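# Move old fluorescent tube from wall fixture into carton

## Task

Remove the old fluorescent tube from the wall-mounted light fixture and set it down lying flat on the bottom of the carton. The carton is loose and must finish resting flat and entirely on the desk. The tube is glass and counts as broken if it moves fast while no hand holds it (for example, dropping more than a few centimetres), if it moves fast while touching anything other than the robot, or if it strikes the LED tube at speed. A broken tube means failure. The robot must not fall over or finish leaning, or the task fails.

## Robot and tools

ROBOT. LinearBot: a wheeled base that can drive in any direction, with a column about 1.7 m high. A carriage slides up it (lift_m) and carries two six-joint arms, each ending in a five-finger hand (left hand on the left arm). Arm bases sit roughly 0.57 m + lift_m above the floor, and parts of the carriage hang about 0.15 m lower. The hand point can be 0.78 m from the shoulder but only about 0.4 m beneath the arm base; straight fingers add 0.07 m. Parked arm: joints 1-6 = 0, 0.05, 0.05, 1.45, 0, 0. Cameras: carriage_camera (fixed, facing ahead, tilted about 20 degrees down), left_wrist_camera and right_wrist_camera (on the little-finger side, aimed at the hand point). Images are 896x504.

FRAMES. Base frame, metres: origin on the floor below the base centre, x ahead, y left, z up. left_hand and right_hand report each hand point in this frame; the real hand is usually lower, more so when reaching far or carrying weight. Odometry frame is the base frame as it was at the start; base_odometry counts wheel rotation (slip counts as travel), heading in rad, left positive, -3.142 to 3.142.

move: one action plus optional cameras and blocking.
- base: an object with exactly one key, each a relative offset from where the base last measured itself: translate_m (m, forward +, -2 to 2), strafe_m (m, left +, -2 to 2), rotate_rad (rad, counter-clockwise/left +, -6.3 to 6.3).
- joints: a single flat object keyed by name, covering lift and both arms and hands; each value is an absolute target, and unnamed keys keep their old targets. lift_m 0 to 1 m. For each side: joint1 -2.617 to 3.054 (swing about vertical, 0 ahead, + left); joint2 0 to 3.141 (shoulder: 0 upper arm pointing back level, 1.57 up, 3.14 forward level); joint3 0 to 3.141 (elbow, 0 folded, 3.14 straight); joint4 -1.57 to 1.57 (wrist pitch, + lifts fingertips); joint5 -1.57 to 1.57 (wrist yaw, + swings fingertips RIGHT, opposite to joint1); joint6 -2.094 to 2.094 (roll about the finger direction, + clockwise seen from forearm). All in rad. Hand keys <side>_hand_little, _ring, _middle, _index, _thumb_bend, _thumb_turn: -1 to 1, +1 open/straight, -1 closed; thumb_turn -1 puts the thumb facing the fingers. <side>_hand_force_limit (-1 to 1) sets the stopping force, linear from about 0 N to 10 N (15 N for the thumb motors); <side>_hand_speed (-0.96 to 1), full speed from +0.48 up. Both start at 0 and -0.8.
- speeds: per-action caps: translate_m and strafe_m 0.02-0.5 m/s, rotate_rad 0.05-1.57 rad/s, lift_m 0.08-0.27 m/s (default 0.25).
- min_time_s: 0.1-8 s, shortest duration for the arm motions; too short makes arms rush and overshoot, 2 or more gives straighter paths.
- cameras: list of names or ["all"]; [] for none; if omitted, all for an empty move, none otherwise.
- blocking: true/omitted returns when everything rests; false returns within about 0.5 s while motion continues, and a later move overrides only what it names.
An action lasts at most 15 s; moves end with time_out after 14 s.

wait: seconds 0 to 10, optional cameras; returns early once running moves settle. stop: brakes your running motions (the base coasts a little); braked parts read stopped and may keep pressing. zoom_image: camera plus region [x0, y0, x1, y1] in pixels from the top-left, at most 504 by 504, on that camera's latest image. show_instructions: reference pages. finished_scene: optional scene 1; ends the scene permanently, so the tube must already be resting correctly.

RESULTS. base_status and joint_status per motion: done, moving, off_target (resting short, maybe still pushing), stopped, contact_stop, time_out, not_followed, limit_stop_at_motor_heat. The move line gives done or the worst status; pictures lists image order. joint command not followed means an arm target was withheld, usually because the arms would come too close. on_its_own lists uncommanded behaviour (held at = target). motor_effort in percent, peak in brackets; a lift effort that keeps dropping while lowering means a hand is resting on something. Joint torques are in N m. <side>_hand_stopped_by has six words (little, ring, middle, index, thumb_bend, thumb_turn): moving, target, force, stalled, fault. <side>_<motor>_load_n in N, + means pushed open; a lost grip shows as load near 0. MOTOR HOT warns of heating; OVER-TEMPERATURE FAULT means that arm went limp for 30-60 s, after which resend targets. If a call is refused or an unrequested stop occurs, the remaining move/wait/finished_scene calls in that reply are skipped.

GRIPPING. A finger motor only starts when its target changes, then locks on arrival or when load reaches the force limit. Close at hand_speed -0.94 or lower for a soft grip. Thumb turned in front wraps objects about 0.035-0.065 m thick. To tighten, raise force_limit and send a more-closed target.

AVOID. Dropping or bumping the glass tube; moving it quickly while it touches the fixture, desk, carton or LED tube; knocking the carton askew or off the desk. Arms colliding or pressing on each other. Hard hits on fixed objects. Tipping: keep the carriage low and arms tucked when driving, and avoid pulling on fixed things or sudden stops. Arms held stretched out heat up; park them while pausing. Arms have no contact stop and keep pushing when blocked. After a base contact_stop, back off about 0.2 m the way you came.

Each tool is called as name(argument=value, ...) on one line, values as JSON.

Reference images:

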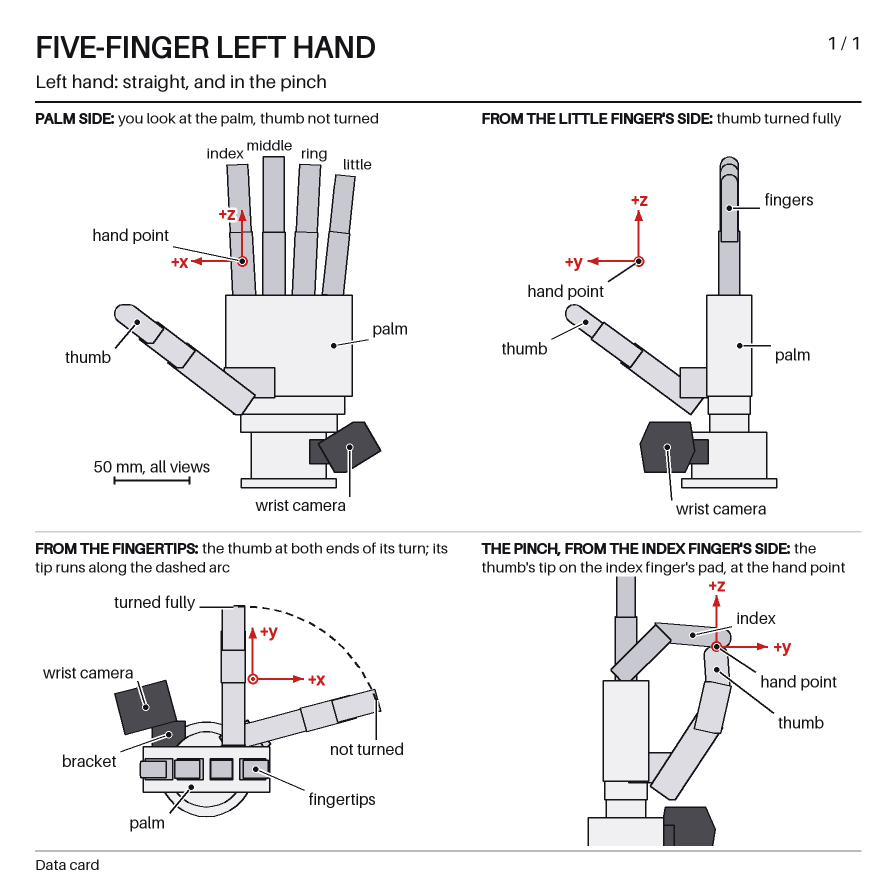

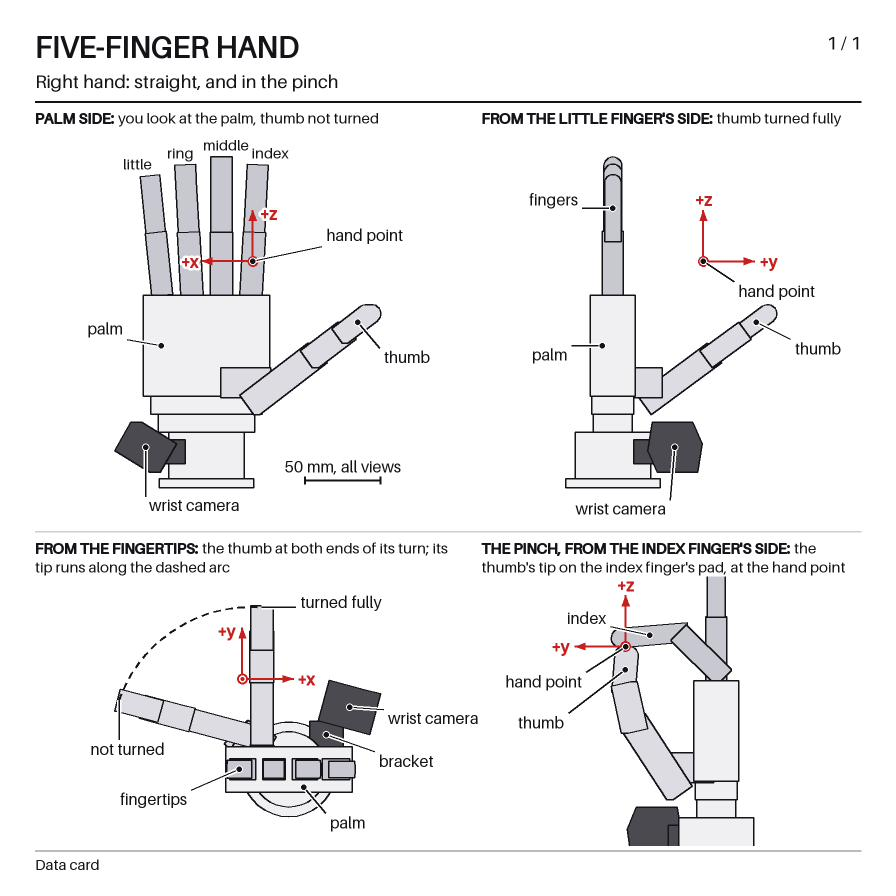

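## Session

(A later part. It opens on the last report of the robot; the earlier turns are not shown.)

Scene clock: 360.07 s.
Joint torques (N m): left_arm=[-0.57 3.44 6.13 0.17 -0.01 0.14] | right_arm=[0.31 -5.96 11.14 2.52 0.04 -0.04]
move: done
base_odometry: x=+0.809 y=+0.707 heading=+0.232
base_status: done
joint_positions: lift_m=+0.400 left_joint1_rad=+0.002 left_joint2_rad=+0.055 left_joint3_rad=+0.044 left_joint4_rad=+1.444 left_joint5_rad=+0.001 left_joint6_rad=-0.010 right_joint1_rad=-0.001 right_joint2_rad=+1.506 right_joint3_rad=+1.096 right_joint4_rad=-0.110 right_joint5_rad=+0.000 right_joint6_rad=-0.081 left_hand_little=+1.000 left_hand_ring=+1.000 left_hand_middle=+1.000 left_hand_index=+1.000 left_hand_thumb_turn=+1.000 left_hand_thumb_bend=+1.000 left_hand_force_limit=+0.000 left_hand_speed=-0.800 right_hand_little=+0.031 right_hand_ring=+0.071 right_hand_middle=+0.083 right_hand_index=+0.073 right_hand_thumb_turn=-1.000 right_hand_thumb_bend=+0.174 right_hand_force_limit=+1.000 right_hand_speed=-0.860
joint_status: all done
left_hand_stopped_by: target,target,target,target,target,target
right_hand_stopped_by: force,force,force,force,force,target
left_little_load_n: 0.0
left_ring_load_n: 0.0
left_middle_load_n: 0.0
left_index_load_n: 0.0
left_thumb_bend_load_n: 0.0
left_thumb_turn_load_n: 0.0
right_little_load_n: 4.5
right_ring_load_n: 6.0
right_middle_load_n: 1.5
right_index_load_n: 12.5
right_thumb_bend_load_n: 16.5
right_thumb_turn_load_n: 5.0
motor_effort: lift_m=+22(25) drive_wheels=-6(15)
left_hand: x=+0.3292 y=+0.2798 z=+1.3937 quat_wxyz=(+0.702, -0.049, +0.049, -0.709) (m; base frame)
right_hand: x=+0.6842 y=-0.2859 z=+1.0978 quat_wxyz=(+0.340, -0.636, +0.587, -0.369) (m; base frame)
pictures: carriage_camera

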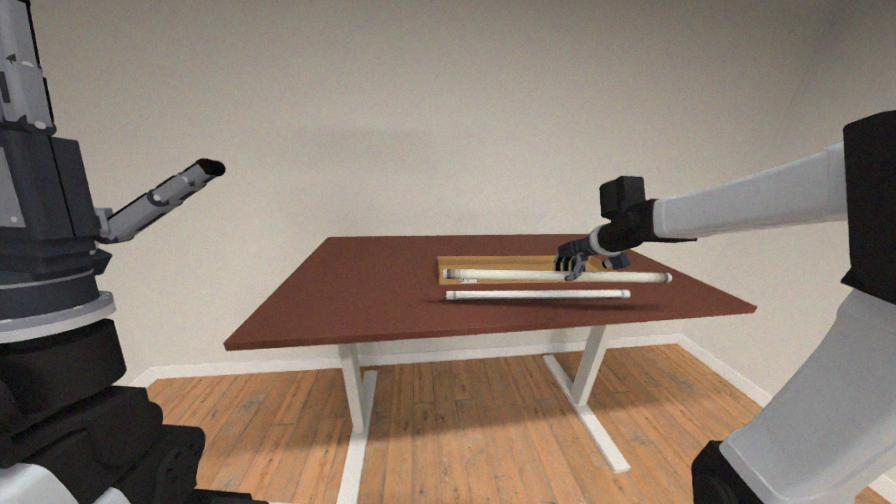

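move(base={"translate_m": 0.245}, speeds={"translate_m": 0.1}, joints={"right_joint5_rad": -0.07}, min_time_s=1.5, cameras=["carriage_camera", "right_wrist_camera"])

zoom_image(camera="carriage_camera", region=[420, 240, 700, 380])

Scene clock: 365.10 s.
Joint torques (N m): left_arm=[-0.17 3.32 5.9 0.16 0.05 0.12] | right_arm=[0.25 -6.2 11.14 2.53 -0.12 -0.02]
move: done
base_odometry: x=+1.047 y=+0.763 heading=+0.232
base_status: done
joint_positions: lift_m=+0.400 left_joint1_rad=+0.002 left_joint2_rad=+0.055 left_joint3_rad=+0.044 left_joint4_rad=+1.444 left_joint5_rad=+0.001 left_joint6_rad=-0.010 right_joint1_rad=-0.001 right_joint2_rad=+1.509 right_joint3_rad=+1.096 right_joint4_rad=-0.113 right_joint5_rad=-0.059 right_joint6_rad=-0.082 left_hand_little=+1.000 left_hand_ring=+1.000 left_hand_middle=+1.000 left_hand_index=+1.000 left_hand_thumb_turn=+1.000 left_hand_thumb_bend=+1.000 left_hand_force_limit=+0.000 left_hand_speed=-0.800 right_hand_little=+0.031 right_hand_ring=+0.071 right_hand_middle=+0.083 right_hand_index=+0.073 right_hand_thumb_turn=-1.000 right_hand_thumb_bend=+0.174 right_hand_force_limit=+1.000 right_hand_speed=-0.860
joint_status: all done
left_hand_stopped_by: target,target,target,target,target,target
right_hand_stopped_by: force,force,force,force,force,target
left_little_load_n: 0.0
left_ring_load_n: 0.0
left_middle_load_n: 0.0
left_index_load_n: 0.0
left_thumb_bend_load_n: 0.0
left_thumb_turn_load_n: 0.0
right_little_load_n: 4.0
right_ring_load_n: 5.5
right_middle_load_n: 2.0
right_index_load_n: 12.5
right_thumb_bend_load_n: 16.5
right_thumb_turn_load_n: 5.0
motor_effort: lift_m=+21(24) drive_wheels=-12(14)
left_hand: x=+0.3292 y=+0.2798 z=+1.3937 quat_wxyz=(+0.702, -0.049, +0.049, -0.709) (m; base frame)
right_hand: x=+0.6821 y=-0.2746 z=+1.0971 quat_wxyz=(+0.357, -0.647, +0.576, -0.350) (m; base frame)
pictures: carriage_camera, right_wrist_camera

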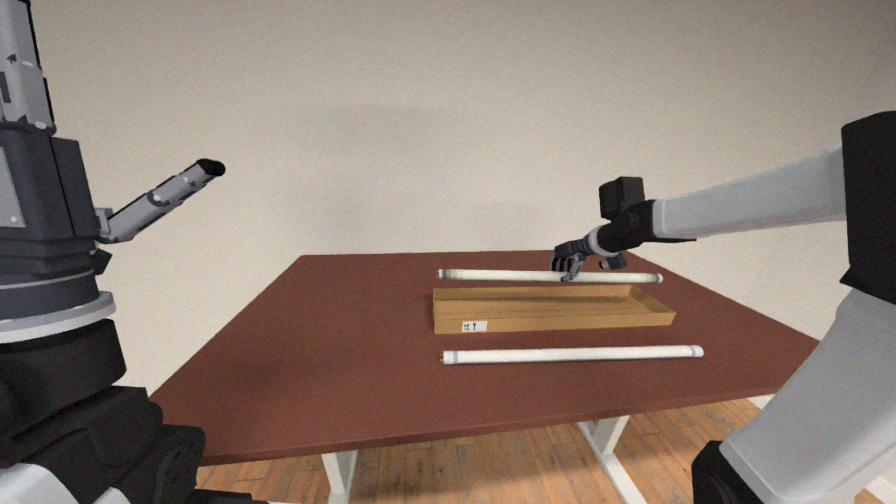

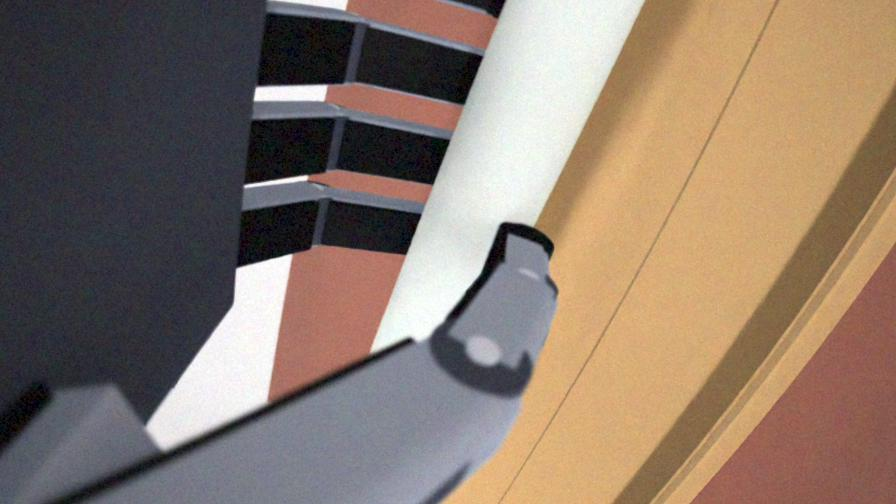

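Scaled by 1.800.

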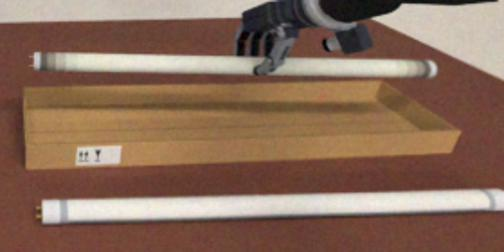

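move(base={"strafe_m": -0.016}, speeds={"strafe_m": 0.05}, joints={"right_joint6_rad": -0.13}, min_time_s=1, cameras=[])

move(base={"translate_m": 0.012}, speeds={"translate_m": 0.05}, cameras=["carriage_camera"])

zoom_image(camera="carriage_camera", region=[420, 250, 560, 350])

zoom_image(camera="carriage_camera", region=[560, 250, 700, 350])

Scene clock: 367.07 s.
Joint torques (N m): left_arm=[-0.42 3.47 6.15 0.16 0.01 0.09] | right_arm=[0.16 -6.28 11.14 2.54 -0.08 -0.02]
move: done
base_odometry: x=+1.051 y=+0.748 heading=+0.233
base_status: done
joint_positions: lift_m=+0.400 left_joint1_rad=+0.002 left_joint2_rad=+0.055 left_joint3_rad=+0.044 left_joint4_rad=+1.444 left_joint5_rad=+0.001 left_joint6_rad=-0.010 right_joint1_rad=+0.001 right_joint2_rad=+1.509 right_joint3_rad=+1.096 right_joint4_rad=-0.114 right_joint5_rad=-0.063 right_joint6_rad=-0.121 left_hand_little=+1.000 left_hand_ring=+1.000 left_hand_middle=+1.000 left_hand_index=+1.000 left_hand_thumb_turn=+1.000 left_hand_thumb_bend=+1.000 left_hand_force_limit=+0.000 left_hand_speed=-0.800 right_hand_little=+0.031 right_hand_ring=+0.071 right_hand_middle=+0.083 right_hand_index=+0.073 right_hand_thumb_turn=-1.000 right_hand_thumb_bend=+0.174 right_hand_force_limit=+1.000 right_hand_speed=-0.860
joint_status: all done
left_hand_stopped_by: target,target,target,target,target,target
right_hand_stopped_by: force,force,force,force,force,target
left_little_load_n: 0.0
left_ring_load_n: 0.0
left_middle_load_n: 0.0
left_index_load_n: 0.0
left_thumb_bend_load_n: 0.0
left_thumb_turn_load_n: 0.0
right_little_load_n: 4.5
right_ring_load_n: 5.5
right_middle_load_n: 1.5
right_index_load_n: 12.5
right_thumb_bend_load_n: 16.5
right_thumb_turn_load_n: 4.5
motor_effort: lift_m=+24(24) drive_wheels=-8(13)
left_hand: x=+0.3292 y=+0.2799 z=+1.3937 quat_wxyz=(+0.702, -0.049, +0.049, -0.708) (m; base frame)
right_hand: x=+0.6815 y=-0.2755 z=+1.0962 quat_wxyz=(+0.351, -0.659, +0.562, -0.355) (m; base frame)
pictures: none
No camera images: "cameras" was empty.

Scene clock: 367.87 s.
Joint torques (N m): left_arm=[-0.34 3.49 6.08 0.1 0.02 0.11] | right_arm=[-0.06 -6.32 11.14 2.55 -0.07 -0.02]
move: done
base_odometry: x=+1.063 y=+0.750 heading=+0.232
base_status: done
joint_positions: lift_m=+0.400 left_joint1_rad=+0.002 left_joint2_rad=+0.055 left_joint3_rad=+0.044 left_joint4_rad=+1.444 left_joint5_rad=+0.001 left_joint6_rad=-0.010 right_joint1_rad=+0.001 right_joint2_rad=+1.510 right_joint3_rad=+1.096 right_joint4_rad=-0.114 right_joint5_rad=-0.064 right_joint6_rad=-0.122 left_hand_little=+1.000 left_hand_ring=+1.000 left_hand_middle=+1.000 left_hand_index=+1.000 left_hand_thumb_turn=+1.000 left_hand_thumb_bend=+1.000 left_hand_force_limit=+0.000 left_hand_speed=-0.800 right_hand_little=+0.031 right_hand_ring=+0.071 right_hand_middle=+0.083 right_hand_index=+0.073 right_hand_thumb_turn=-1.000 right_hand_thumb_bend=+0.174 right_hand_force_limit=+1.000 right_hand_speed=-0.860
joint_status: not commanded
left_hand_stopped_by: target,target,target,target,target,target
right_hand_stopped_by: force,force,force,force,force,target
left_little_load_n: 0.0
left_ring_load_n: 0.0
left_middle_load_n: 0.0
left_index_load_n: 0.0
left_thumb_bend_load_n: 0.0
left_thumb_turn_load_n: 0.0
right_little_load_n: 4.5
right_ring_load_n: 6.0
right_middle_load_n: 2.0
right_index_load_n: 12.5
right_thumb_bend_load_n: 16.5
right_thumb_turn_load_n: 5.0
motor_effort: lift_m=+24(24) drive_wheels=-9(18)
left_hand: x=+0.3291 y=+0.2799 z=+1.3937 quat_wxyz=(+0.702, -0.049, +0.049, -0.708) (m; base frame)
right_hand: x=+0.6814 y=-0.2754 z=+1.0954 quat_wxyz=(+0.351, -0.660, +0.562, -0.354) (m; base frame)
pictures: carriage_camera

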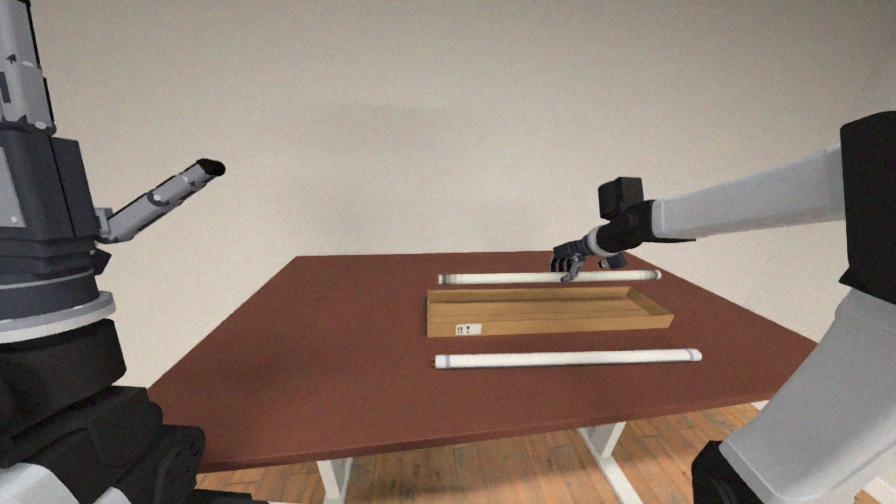

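Scaled by 3.600.

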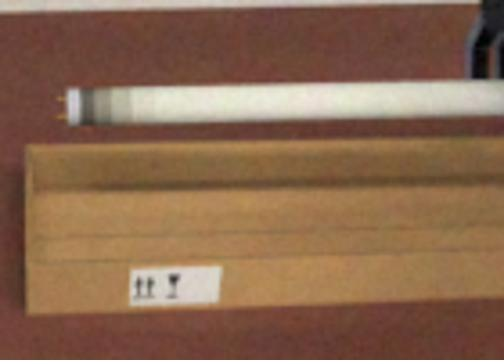

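Scaled by 3.600.

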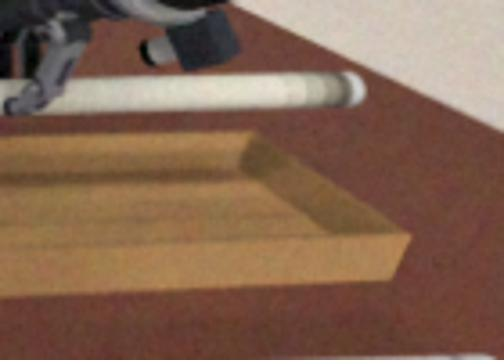

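move(joints={"lift_m": 0.33, "right_joint4_rad": -0.04}, speeds={"lift_m": 0.08}, min_time_s=1, cameras=["carriage_camera", "right_wrist_camera"])

zoom_image(camera="carriage_camera", region=[400, 230, 560, 350])

zoom_image(camera="carriage_camera", region=[550, 230, 710, 350])

Scene clock: 370.00 s.
Joint torques (N m): left_arm=[-0.34 3.23 6 0.17 0.07 0.1] | right_arm=[0.09 -6.54 10.56 2.73 -0.07 -0.02]
move: done
base_odometry: x=+1.063 y=+0.750 heading=+0.232
base_status: not commanded
joint_positions: lift_m=+0.330 left_joint1_rad=+0.002 left_joint2_rad=+0.055 left_joint3_rad=+0.044 left_joint4_rad=+1.444 left_joint5_rad=+0.001 left_joint6_rad=-0.010 right_joint1_rad=+0.001 right_joint2_rad=+1.512 right_joint3_rad=+1.103 right_joint4_rad=-0.078 right_joint5_rad=-0.064 right_joint6_rad=-0.122 left_hand_little=+1.000 left_hand_ring=+1.000 left_hand_middle=+1.000 left_hand_index=+1.000 left_hand_thumb_turn=+1.000 left_hand_thumb_bend=+1.000 left_hand_force_limit=+0.000 left_hand_speed=-0.800 right_hand_little=+0.031 right_hand_ring=+0.071 right_hand_middle=+0.083 right_hand_index=+0.073 right_hand_thumb_turn=-1.000 right_hand_thumb_bend=+0.174 right_hand_force_limit=+1.000 right_hand_speed=-0.860
joint_status: all done
left_hand_stopped_by: target,target,target,target,target,target
right_hand_stopped_by: force,force,force,force,force,target
left_little_load_n: 0.0
left_ring_load_n: 0.0
left_middle_load_n: 0.0
left_index_load_n: 0.0
left_thumb_bend_load_n: 0.0
left_thumb_turn_load_n: 0.0
right_little_load_n: 4.5
right_ring_load_n: 6.0
right_middle_load_n: 2.0
right_index_load_n: 12.5
right_thumb_bend_load_n: 16.5
right_thumb_turn_load_n: 5.0
motor_effort: lift_m=+17(19) drive_wheels=-10(16)
left_hand: x=+0.3291 y=+0.2799 z=+1.3243 quat_wxyz=(+0.702, -0.049, +0.049, -0.708) (m; base frame)
right_hand: x=+0.6896 y=-0.2754 z=+1.0352 quat_wxyz=(+0.362, -0.653, +0.555, -0.367) (m; base frame)
pictures: carriage_camera, right_wrist_camera

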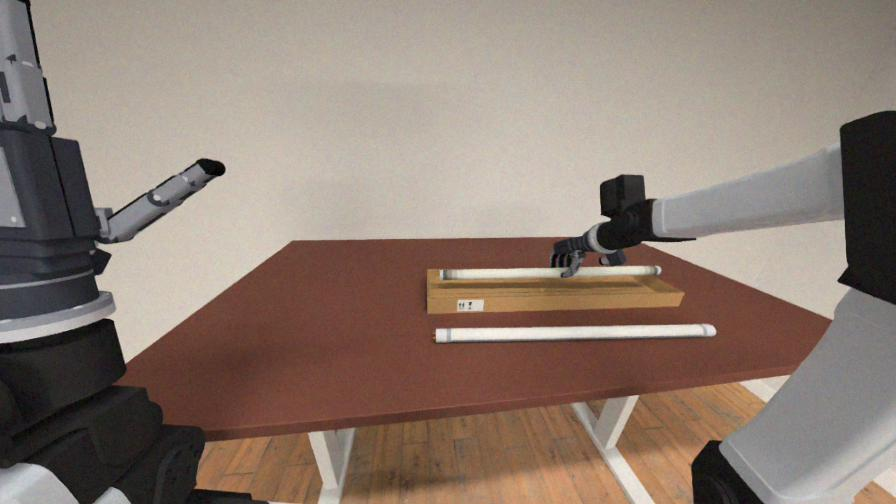

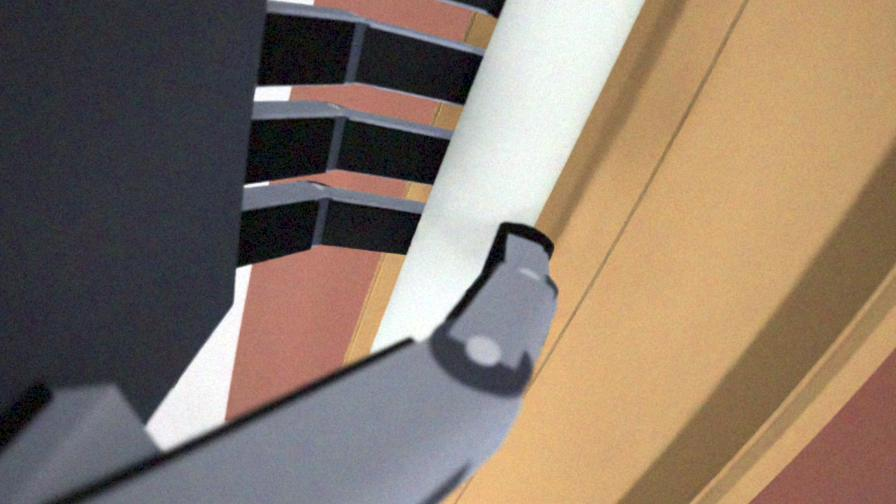

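Scaled by 3.150.

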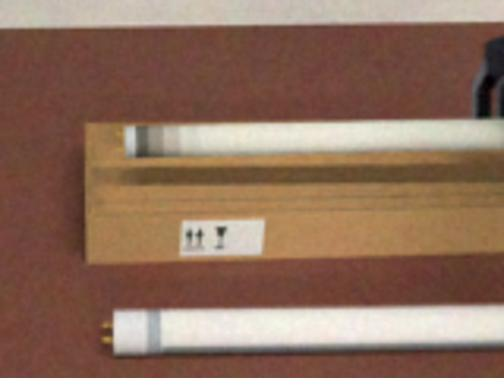

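Scaled by 3.150.

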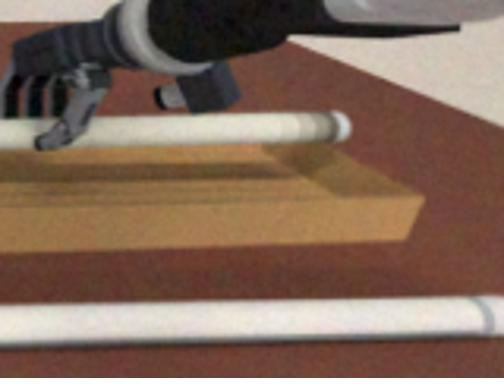

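move(joints={"lift_m": 0.29}, speeds={"lift_m": 0.08}, cameras=["carriage_camera", "right_wrist_camera"])

zoom_image(camera="carriage_camera", region=[400, 230, 560, 350])

zoom_image(camera="carriage_camera", region=[550, 230, 710, 350])

Scene clock: 371.03 s.
Joint torques (N m): left_arm=[-0.54 3.3 6.13 0.14 0.1 0.11] | right_arm=[0.14 -6.63 10.28 2.7 -0.08 -0.03]
move: done
base_odometry: x=+1.063 y=+0.750 heading=+0.232
base_status: not commanded
joint_positions: lift_m=+0.290 left_joint1_rad=+0.002 left_joint2_rad=+0.055 left_joint3_rad=+0.044 left_joint4_rad=+1.444 left_joint5_rad=+0.001 left_joint6_rad=-0.010 right_joint1_rad=+0.001 right_joint2_rad=+1.514 right_joint3_rad=+1.104 right_joint4_rad=-0.071 right_joint5_rad=-0.064 right_joint6_rad=-0.122 left_hand_little=+1.000 left_hand_ring=+1.000 left_hand_middle=+1.000 left_hand_index=+1.000 left_hand_thumb_turn=+1.000 left_hand_thumb_bend=+1.000 left_hand_force_limit=+0.000 left_hand_speed=-0.800 right_hand_little=+0.031 right_hand_ring=+0.071 right_hand_middle=+0.083 right_hand_index=+0.073 right_hand_thumb_turn=-1.000 right_hand_thumb_bend=+0.174 right_hand_force_limit=+1.000 right_hand_speed=-0.860
joint_status: all done
left_hand_stopped_by: target,target,target,target,target,target
right_hand_stopped_by: force,force,force,force,force,target
left_little_load_n: 0.0
left_ring_load_n: 0.0
left_middle_load_n: 0.0
left_index_load_n: 0.0
left_thumb_bend_load_n: 0.0
left_thumb_turn_load_n: 0.0
right_little_load_n: 4.0
right_ring_load_n: 5.5
right_middle_load_n: 1.5
right_index_load_n: 12.5
right_thumb_bend_load_n: 16.5
right_thumb_turn_load_n: 5.0
motor_effort: lift_m=+17(18) drive_wheels=-9(12)
left_hand: x=+0.3291 y=+0.2799 z=+1.2844 quat_wxyz=(+0.702, -0.049, +0.049, -0.708) (m; base frame)
right_hand: x=+0.6913 y=-0.2754 z=+0.9970 quat_wxyz=(+0.364, -0.651, +0.554, -0.370) (m; base frame)
pictures: carriage_camera, right_wrist_camera

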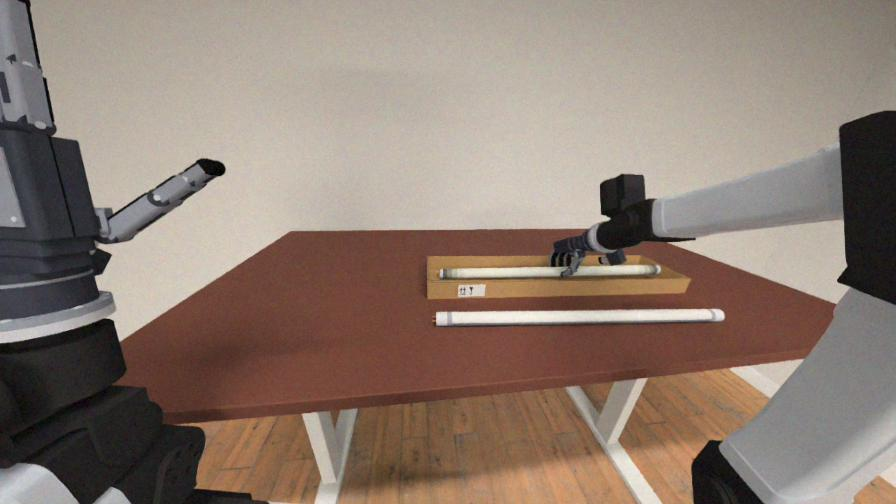

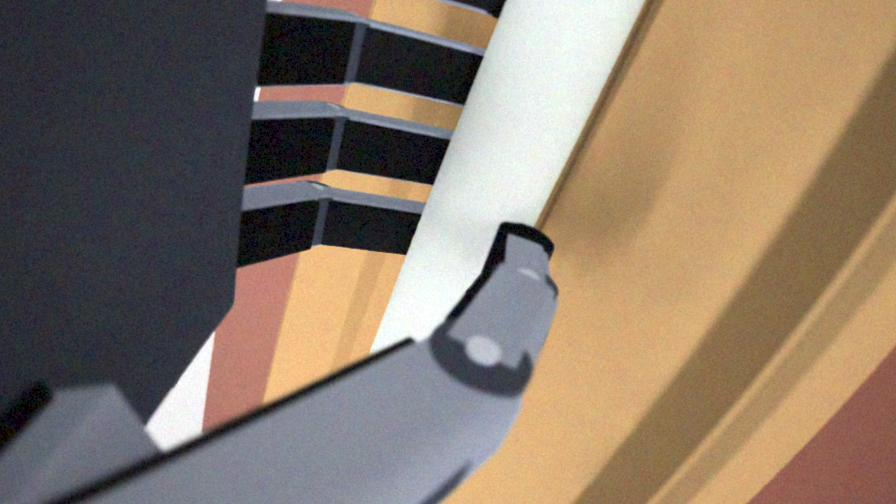

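Scaled by 3.150.

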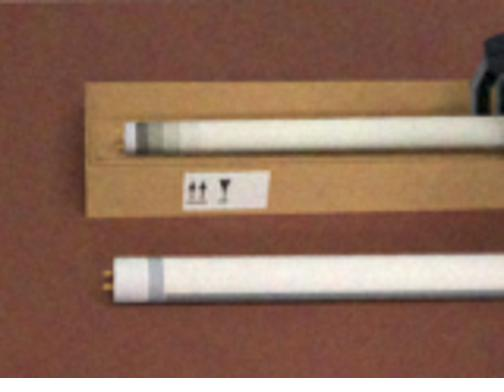

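Scaled by 3.150.

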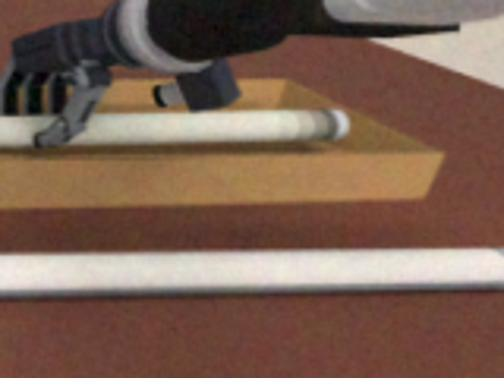

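move(joints={"lift_m": 0.28}, speeds={"lift_m": 0.08}, cameras=["right_wrist_camera"])

move(joints={"lift_m": 0.275}, speeds={"lift_m": 0.08}, cameras=["carriage_camera", "right_wrist_camera"])

zoom_image(camera="carriage_camera", region=[400, 210, 560, 330])

zoom_image(camera="carriage_camera", region=[550, 210, 710, 330])

Scene clock: 371.73 s.
Joint torques (N m): left_arm=[-0.42 3.52 6.02 0.17 0.05 0.14] | right_arm=[0.13 -6.87 10.24 2.58 -0.05 -0.04]
move: done
base_odometry: x=+1.063 y=+0.750 heading=+0.232
base_status: not commanded
joint_positions: lift_m=+0.280 left_joint1_rad=+0.002 left_joint2_rad=+0.055 left_joint3_rad=+0.044 left_joint4_rad=+1.444 left_joint5_rad=+0.001 left_joint6_rad=-0.010 right_joint1_rad=+0.001 right_joint2_rad=+1.514 right_joint3_rad=+1.106 right_joint4_rad=-0.058 right_joint5_rad=-0.068 right_joint6_rad=-0.121 left_hand_little=+1.000 left_hand_ring=+1.000 left_hand_middle=+1.000 left_hand_index=+1.000 left_hand_thumb_turn=+1.000 left_hand_thumb_bend=+1.000 left_hand_force_limit=+0.000 left_hand_speed=-0.800 right_hand_little=+0.031 right_hand_ring=+0.071 right_hand_middle=+0.083 right_hand_index=+0.073 right_hand_thumb_turn=-1.000 right_hand_thumb_bend=+0.174 right_hand_force_limit=+1.000 right_hand_speed=-0.860
joint_status: all done
left_hand_stopped_by: target,target,target,target,target,target
right_hand_stopped_by: force,force,force,force,force,target
left_little_load_n: 0.0
left_ring_load_n: 0.0
left_middle_load_n: 0.0
left_index_load_n: 0.0
left_thumb_bend_load_n: 0.0
left_thumb_turn_load_n: 0.0
right_little_load_n: 2.0
right_ring_load_n: 7.0
right_middle_load_n: 2.5
right_index_load_n: 12.5
right_thumb_bend_load_n: 16.0
right_thumb_turn_load_n: 3.5
motor_effort: lift_m=+16(18) drive_wheels=-7(12)
left_hand: x=+0.3291 y=+0.2799 z=+1.2744 quat_wxyz=(+0.702, -0.049, +0.049, -0.708) (m; base frame)
right_hand: x=+0.6939 y=-0.2746 z=+0.9907 quat_wxyz=(+0.370, -0.649, +0.550, -0.374) (m; base frame)
pictures: right_wrist_camera

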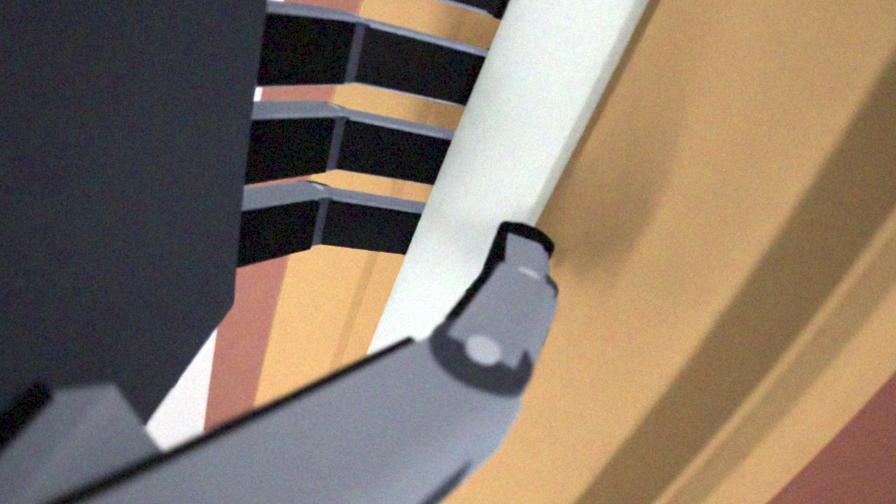

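Scene clock: 372.17 s.
Joint torques (N m): left_arm=[-0.59 3.25 6.09 0.13 0 0.12] | right_arm=[0.14 -6.78 9.98 2.46 0.01 -0.02]
move: done
base_odometry: x=+1.063 y=+0.750 heading=+0.232
base_status: not commanded
joint_positions: lift_m=+0.275 left_joint1_rad=+0.002 left_joint2_rad=+0.055 left_joint3_rad=+0.044 left_joint4_rad=+1.444 left_joint5_rad=+0.001 left_joint6_rad=-0.010 right_joint1_rad=+0.001 right_joint2_rad=+1.514 right_joint3_rad=+1.109 right_joint4_rad=-0.046 right_joint5_rad=-0.071 right_joint6_rad=-0.121 left_hand_little=+1.000 left_hand_ring=+1.000 left_hand_middle=+1.000 left_hand_index=+1.000 left_hand_thumb_turn=+1.000 left_hand_thumb_bend=+1.000 left_hand_force_limit=+0.000 left_hand_speed=-0.800 right_hand_little=+0.031 right_hand_ring=+0.071 right_hand_middle=+0.083 right_hand_index=+0.073 right_hand_thumb_turn=-1.000 right_hand_thumb_bend=+0.174 right_hand_force_limit=+1.000 right_hand_speed=-0.860
joint_status: all done
left_hand_stopped_by: target,target,target,target,target,target
right_hand_stopped_by: force,force,force,force,force,target
left_little_load_n: 0.0
left_ring_load_n: 0.0
left_middle_load_n: 0.0
left_index_load_n: 0.0
left_thumb_bend_load_n: 0.0
left_thumb_turn_load_n: 0.0
right_little_load_n: 3.0
right_ring_load_n: 7.0
right_middle_load_n: 2.0
right_index_load_n: 11.5
right_thumb_bend_load_n: 16.0
right_thumb_turn_load_n: 3.5
motor_effort: lift_m=+18(18) drive_wheels=-8(13)
left_hand: x=+0.3291 y=+0.2799 z=+1.2695 quat_wxyz=(+0.702, -0.049, +0.049, -0.708) (m; base frame)
right_hand: x=+0.6965 y=-0.2740 z=+0.9896 quat_wxyz=(+0.375, -0.647, +0.547, -0.377) (m; base frame)
pictures: carriage_camera, right_wrist_camera

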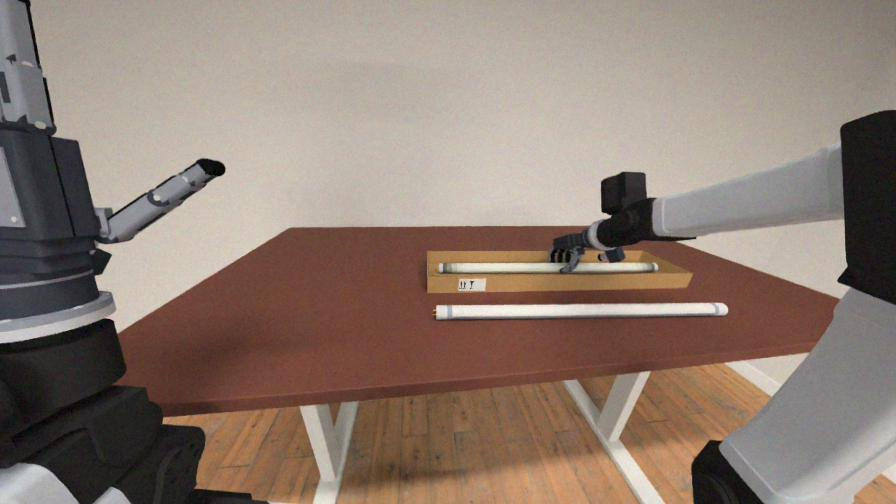

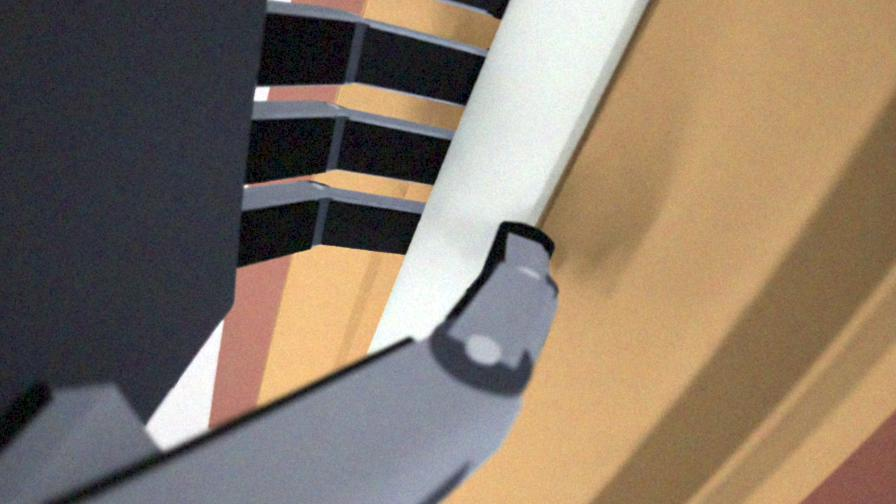

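Scaled by 3.150.

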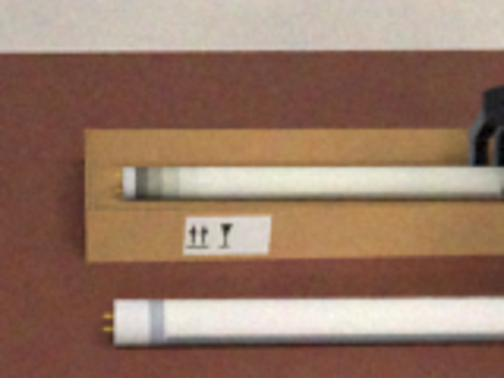

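Scaled by 3.150.

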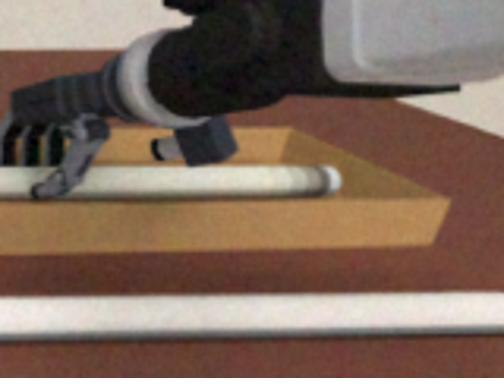

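move(joints={"right_hand_speed": -0.9, "right_hand_thumb_bend": 0.23, "right_hand_little": 0.07, "right_hand_ring": 0.11, "right_hand_middle": 0.12, "right_hand_index": 0.11}, cameras=["right_wrist_camera"])

Scene clock: 373.37 s.
Joint torques (N m): left_arm=[-0.14 3.26 6.13 0.1 0.08 0.11] | right_arm=[0.12 -6.8 9.92 2.47 0.02 -0.03]
move: done
base_odometry: x=+1.063 y=+0.750 heading=+0.232
base_status: not commanded
joint_positions: lift_m=+0.275 left_joint1_rad=+0.002 left_joint2_rad=+0.055 left_joint3_rad=+0.044 left_joint4_rad=+1.444 left_joint5_rad=+0.001 left_joint6_rad=-0.010 right_joint1_rad=+0.001 right_joint2_rad=+1.514 right_joint3_rad=+1.109 right_joint4_rad=-0.046 right_joint5_rad=-0.071 right_joint6_rad=-0.121 left_hand_little=+1.000 left_hand_ring=+1.000 left_hand_middle=+1.000 left_hand_index=+1.000 left_hand_thumb_turn=+1.000 left_hand_thumb_bend=+1.000 left_hand_force_limit=+0.000 left_hand_speed=-0.800 right_hand_little=+0.070 right_hand_ring=+0.110 right_hand_middle=+0.120 right_hand_index=+0.110 right_hand_thumb_turn=-1.000 right_hand_thumb_bend=+0.230 right_hand_force_limit=+1.000 right_hand_speed=-0.900
joint_status: all done
left_hand_stopped_by: target,target,target,target,target,target
right_hand_stopped_by: target,target,target,target,target,target
left_little_load_n: 0.0
left_ring_load_n: 0.0
left_middle_load_n: 0.0
left_index_load_n: 0.0
left_thumb_bend_load_n: 0.0
left_thumb_turn_load_n: 0.0
right_little_load_n: 0.0
right_ring_load_n: 0.0
right_middle_load_n: 0.0
right_index_load_n: 0.0
right_thumb_bend_load_n: 0.0
right_thumb_turn_load_n: 0.0
motor_effort: lift_m=+17(18) drive_wheels=-9(14)
left_hand: x=+0.3291 y=+0.2799 z=+1.2695 quat_wxyz=(+0.702, -0.049, +0.049, -0.708) (m; base frame)
right_hand: x=+0.6965 y=-0.2740 z=+0.9896 quat_wxyz=(+0.375, -0.647, +0.547, -0.377) (m; base frame)
pictures: right_wrist_camera

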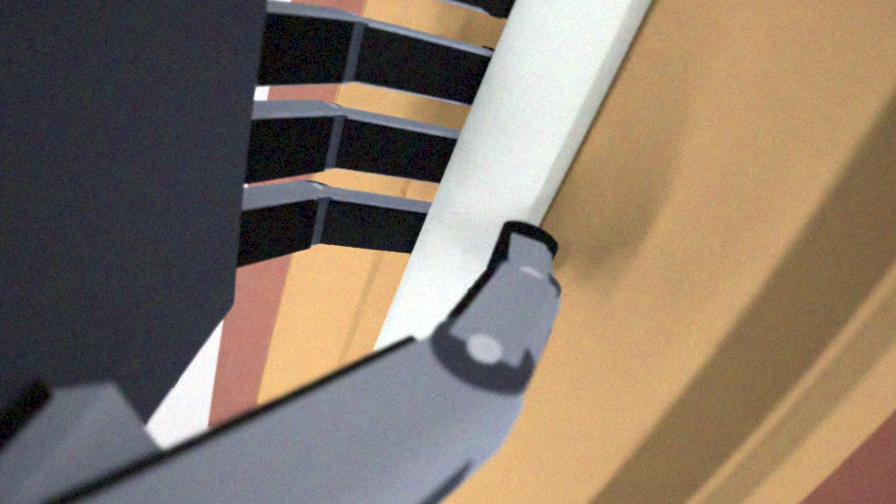

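move(joints={"right_hand_speed": -0.7, "right_hand_little": 0.5, "right_hand_ring": 0.5, "right_hand_middle": 0.5, "right_hand_index": 0.5}, cameras=["carriage_camera", "right_wrist_camera"])

Scene clock: 374.63 s.
Joint torques (N m): left_arm=[-0.4 3.32 6.22 0.11 0.07 0.12] | right_arm=[0.14 -6.8 9.96 2.49 0.01 -0.02]
move: done
base_odometry: x=+1.063 y=+0.750 heading=+0.232
base_status: not commanded
joint_positions: lift_m=+0.275 left_joint1_rad=+0.002 left_joint2_rad=+0.055 left_joint3_rad=+0.044 left_joint4_rad=+1.444 left_joint5_rad=+0.001 left_joint6_rad=-0.010 right_joint1_rad=+0.001 right_joint2_rad=+1.514 right_joint3_rad=+1.109 right_joint4_rad=-0.046 right_joint5_rad=-0.071 right_joint6_rad=-0.121 left_hand_little=+1.000 left_hand_ring=+1.000 left_hand_middle=+1.000 left_hand_index=+1.000 left_hand_thumb_turn=+1.000 left_hand_thumb_bend=+1.000 left_hand_force_limit=+0.000 left_hand_speed=-0.800 right_hand_little=+0.500 right_hand_ring=+0.500 right_hand_middle=+0.500 right_hand_index=+0.500 right_hand_thumb_turn=-1.000 right_hand_thumb_bend=+0.230 right_hand_force_limit=+1.000 right_hand_speed=-0.700
joint_status: all done
left_hand_stopped_by: target,target,target,target,target,target
right_hand_stopped_by: target,target,target,target,target,target
left_little_load_n: 0.0
left_ring_load_n: 0.0
left_middle_load_n: 0.0
left_index_load_n: 0.0
left_thumb_bend_load_n: 0.5
left_thumb_turn_load_n: 0.0
right_little_load_n: 0.0
right_ring_load_n: 0.0
right_middle_load_n: 0.0
right_index_load_n: 0.0
right_thumb_bend_load_n: 0.0
right_thumb_turn_load_n: 0.0
motor_effort: lift_m=+16(19) drive_wheels=-10(12)
left_hand: x=+0.3291 y=+0.2799 z=+1.2695 quat_wxyz=(+0.702, -0.049, +0.049, -0.708) (m; base frame)
right_hand: x=+0.6965 y=-0.2740 z=+0.9896 quat_wxyz=(+0.375, -0.647, +0.547, -0.377) (m; base frame)
pictures: carriage_camera, right_wrist_camera

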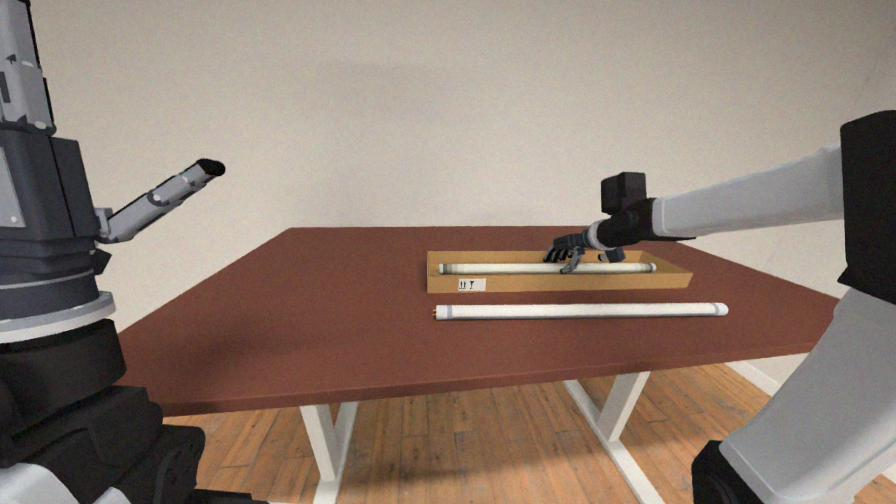

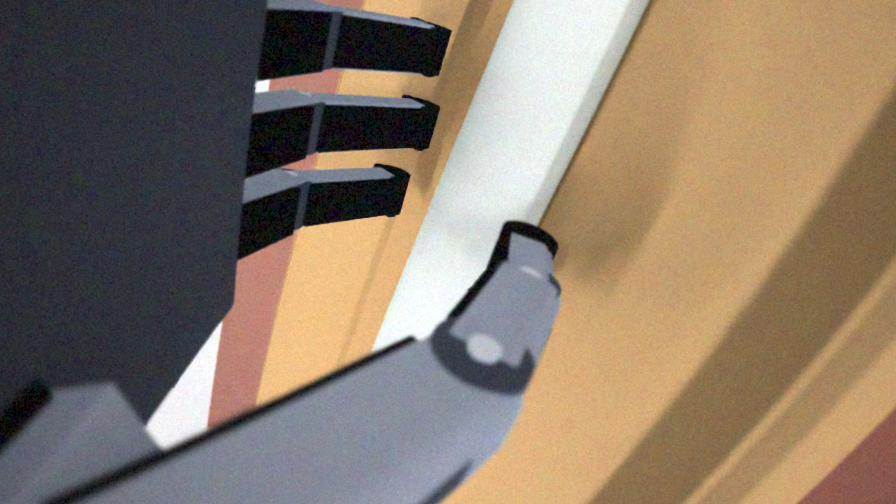

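move(joints={"lift_m": 0.283}, speeds={"lift_m": 0.08}, cameras=["right_wrist_camera"])

move(base={"translate_m": -0.014}, speeds={"translate_m": 0.04}, cameras=["carriage_camera", "right_wrist_camera"])

Scene clock: 375.23 s.
Joint torques (N m): left_arm=[-0.43 3.54 5.91 0.16 0.08 0.11] | right_arm=[0.2 -6.83 9.92 2.47 0.02 -0.03]
move: done
base_odometry: x=+1.063 y=+0.750 heading=+0.232
base_status: not commanded
joint_positions: lift_m=+0.283 left_joint1_rad=+0.002 left_joint2_rad=+0.055 left_joint3_rad=+0.044 left_joint4_rad=+1.444 left_joint5_rad=+0.001 left_joint6_rad=-0.010 right_joint1_rad=+0.001 right_joint2_rad=+1.514 right_joint3_rad=+1.112 right_joint4_rad=-0.045 right_joint5_rad=-0.071 right_joint6_rad=-0.121 left_hand_little=+1.000 left_hand_ring=+1.000 left_hand_middle=+1.000 left_hand_index=+1.000 left_hand_thumb_turn=+1.000 left_hand_thumb_bend=+1.000 left_hand_force_limit=+0.000 left_hand_speed=-0.800 right_hand_little=+0.500 right_hand_ring=+0.500 right_hand_middle=+0.500 right_hand_index=+0.500 right_hand_thumb_turn=-1.000 right_hand_thumb_bend=+0.230 right_hand_force_limit=+1.000 right_hand_speed=-0.700
joint_status: all done
left_hand_stopped_by: target,target,target,target,target,target
right_hand_stopped_by: target,target,target,target,target,target
left_little_load_n: 0.0
left_ring_load_n: 0.0
left_middle_load_n: 0.0
left_index_load_n: 0.0
left_thumb_bend_load_n: 0.0
left_thumb_turn_load_n: 0.0
right_little_load_n: 0.0
right_ring_load_n: 0.0
right_middle_load_n: 0.0
right_index_load_n: 0.0
right_thumb_bend_load_n: 0.5
right_thumb_turn_load_n: 0.0
motor_effort: lift_m=+23(27) drive_wheels=+3(11)
left_hand: x=+0.3291 y=+0.2799 z=+1.2766 quat_wxyz=(+0.702, -0.049, +0.049, -0.708) (m; base frame)
right_hand: x=+0.6973 y=-0.2740 z=+0.9982 quat_wxyz=(+0.376, -0.646, +0.546, -0.379) (m; base frame)
pictures: right_wrist_camera

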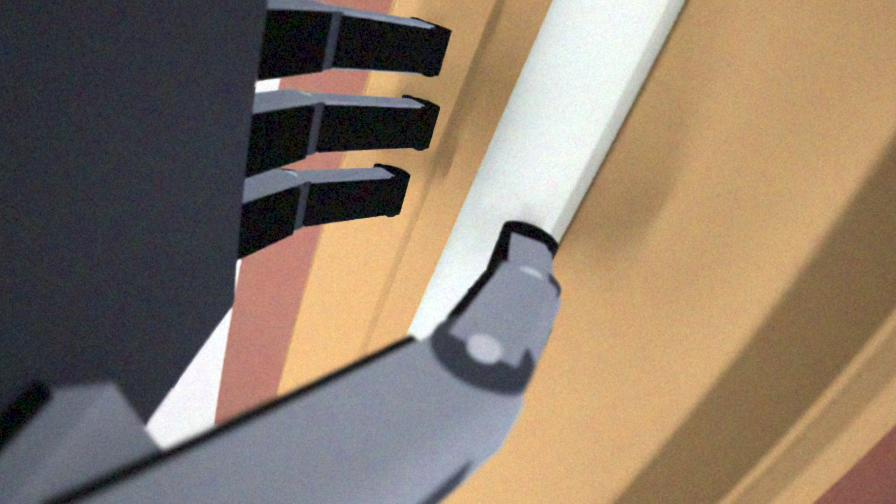

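Scene clock: 376.07 s.
Joint torques (N m): left_arm=[-0.38 3.29 5.89 0.1 0.07 0.14] | right_arm=[0.23 -6.64 9.81 2.5 0.03 -0.02]
move: done
base_odometry: x=+1.049 y=+0.747 heading=+0.233
base_status: done
joint_positions: lift_m=+0.283 left_joint1_rad=+0.002 left_joint2_rad=+0.055 left_joint3_rad=+0.044 left_joint4_rad=+1.444 left_joint5_rad=+0.001 left_joint6_rad=-0.010 right_joint1_rad=+0.001 right_joint2_rad=+1.514 right_joint3_rad=+1.112 right_joint4_rad=-0.045 right_joint5_rad=-0.072 right_joint6_rad=-0.121 left_hand_little=+1.000 left_hand_ring=+1.000 left_hand_middle=+1.000 left_hand_index=+1.000 left_hand_thumb_turn=+1.000 left_hand_thumb_bend=+1.000 left_hand_force_limit=+0.000 left_hand_speed=-0.800 right_hand_little=+0.500 right_hand_ring=+0.500 right_hand_middle=+0.500 right_hand_index=+0.500 right_hand_thumb_turn=-1.000 right_hand_thumb_bend=+0.230 right_hand_force_limit=+1.000 right_hand_speed=-0.700
joint_status: not commanded
left_hand_stopped_by: target,target,target,target,target,target
right_hand_stopped_by: target,target,target,target,target,target
left_little_load_n: 0.0
left_ring_load_n: 0.0
left_middle_load_n: 0.0
left_index_load_n: 0.0
left_thumb_bend_load_n: 0.0
left_thumb_turn_load_n: 0.0
right_little_load_n: 0.0
right_ring_load_n: 0.0
right_middle_load_n: -0.5
right_index_load_n: 0.0
right_thumb_bend_load_n: 0.0
right_thumb_turn_load_n: 0.0
motor_effort: lift_m=+23(24) drive_wheels=+0(17)
left_hand: x=+0.3291 y=+0.2799 z=+1.2766 quat_wxyz=(+0.702, -0.049, +0.049, -0.708) (m; base frame)
right_hand: x=+0.6973 y=-0.2739 z=+0.9982 quat_wxyz=(+0.376, -0.646, +0.546, -0.378) (m; base frame)
pictures: carriage_camera, right_wrist_camera

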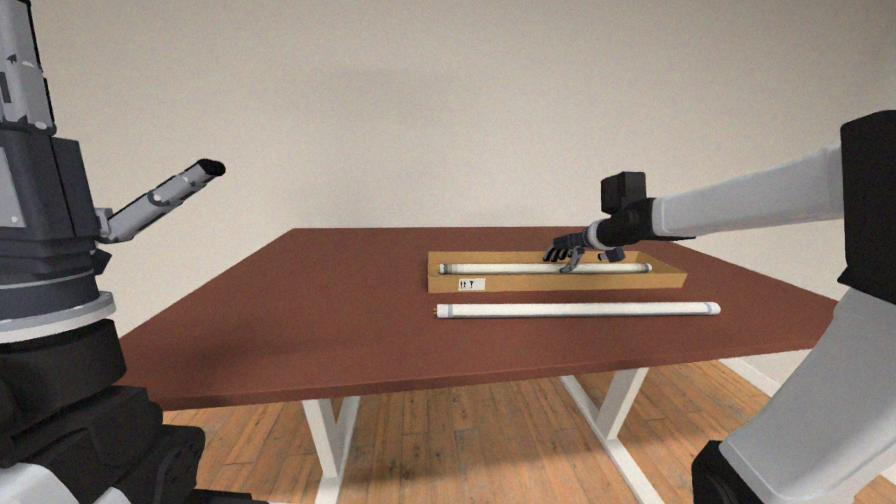

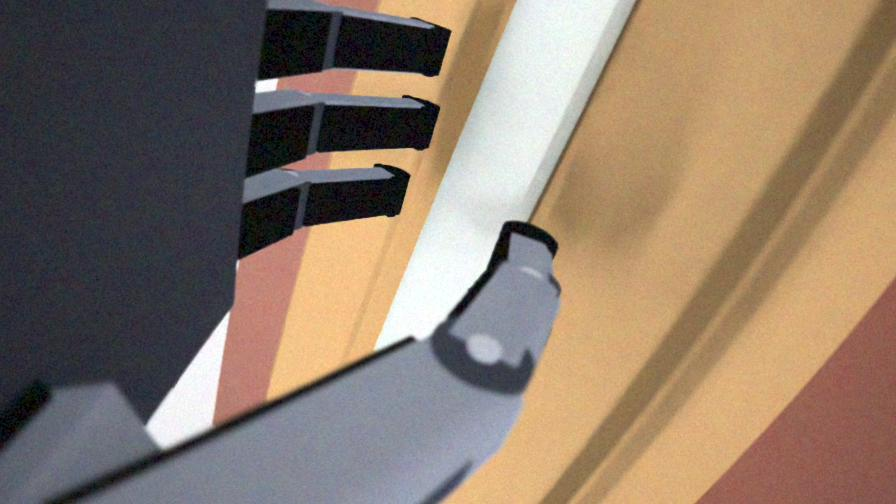

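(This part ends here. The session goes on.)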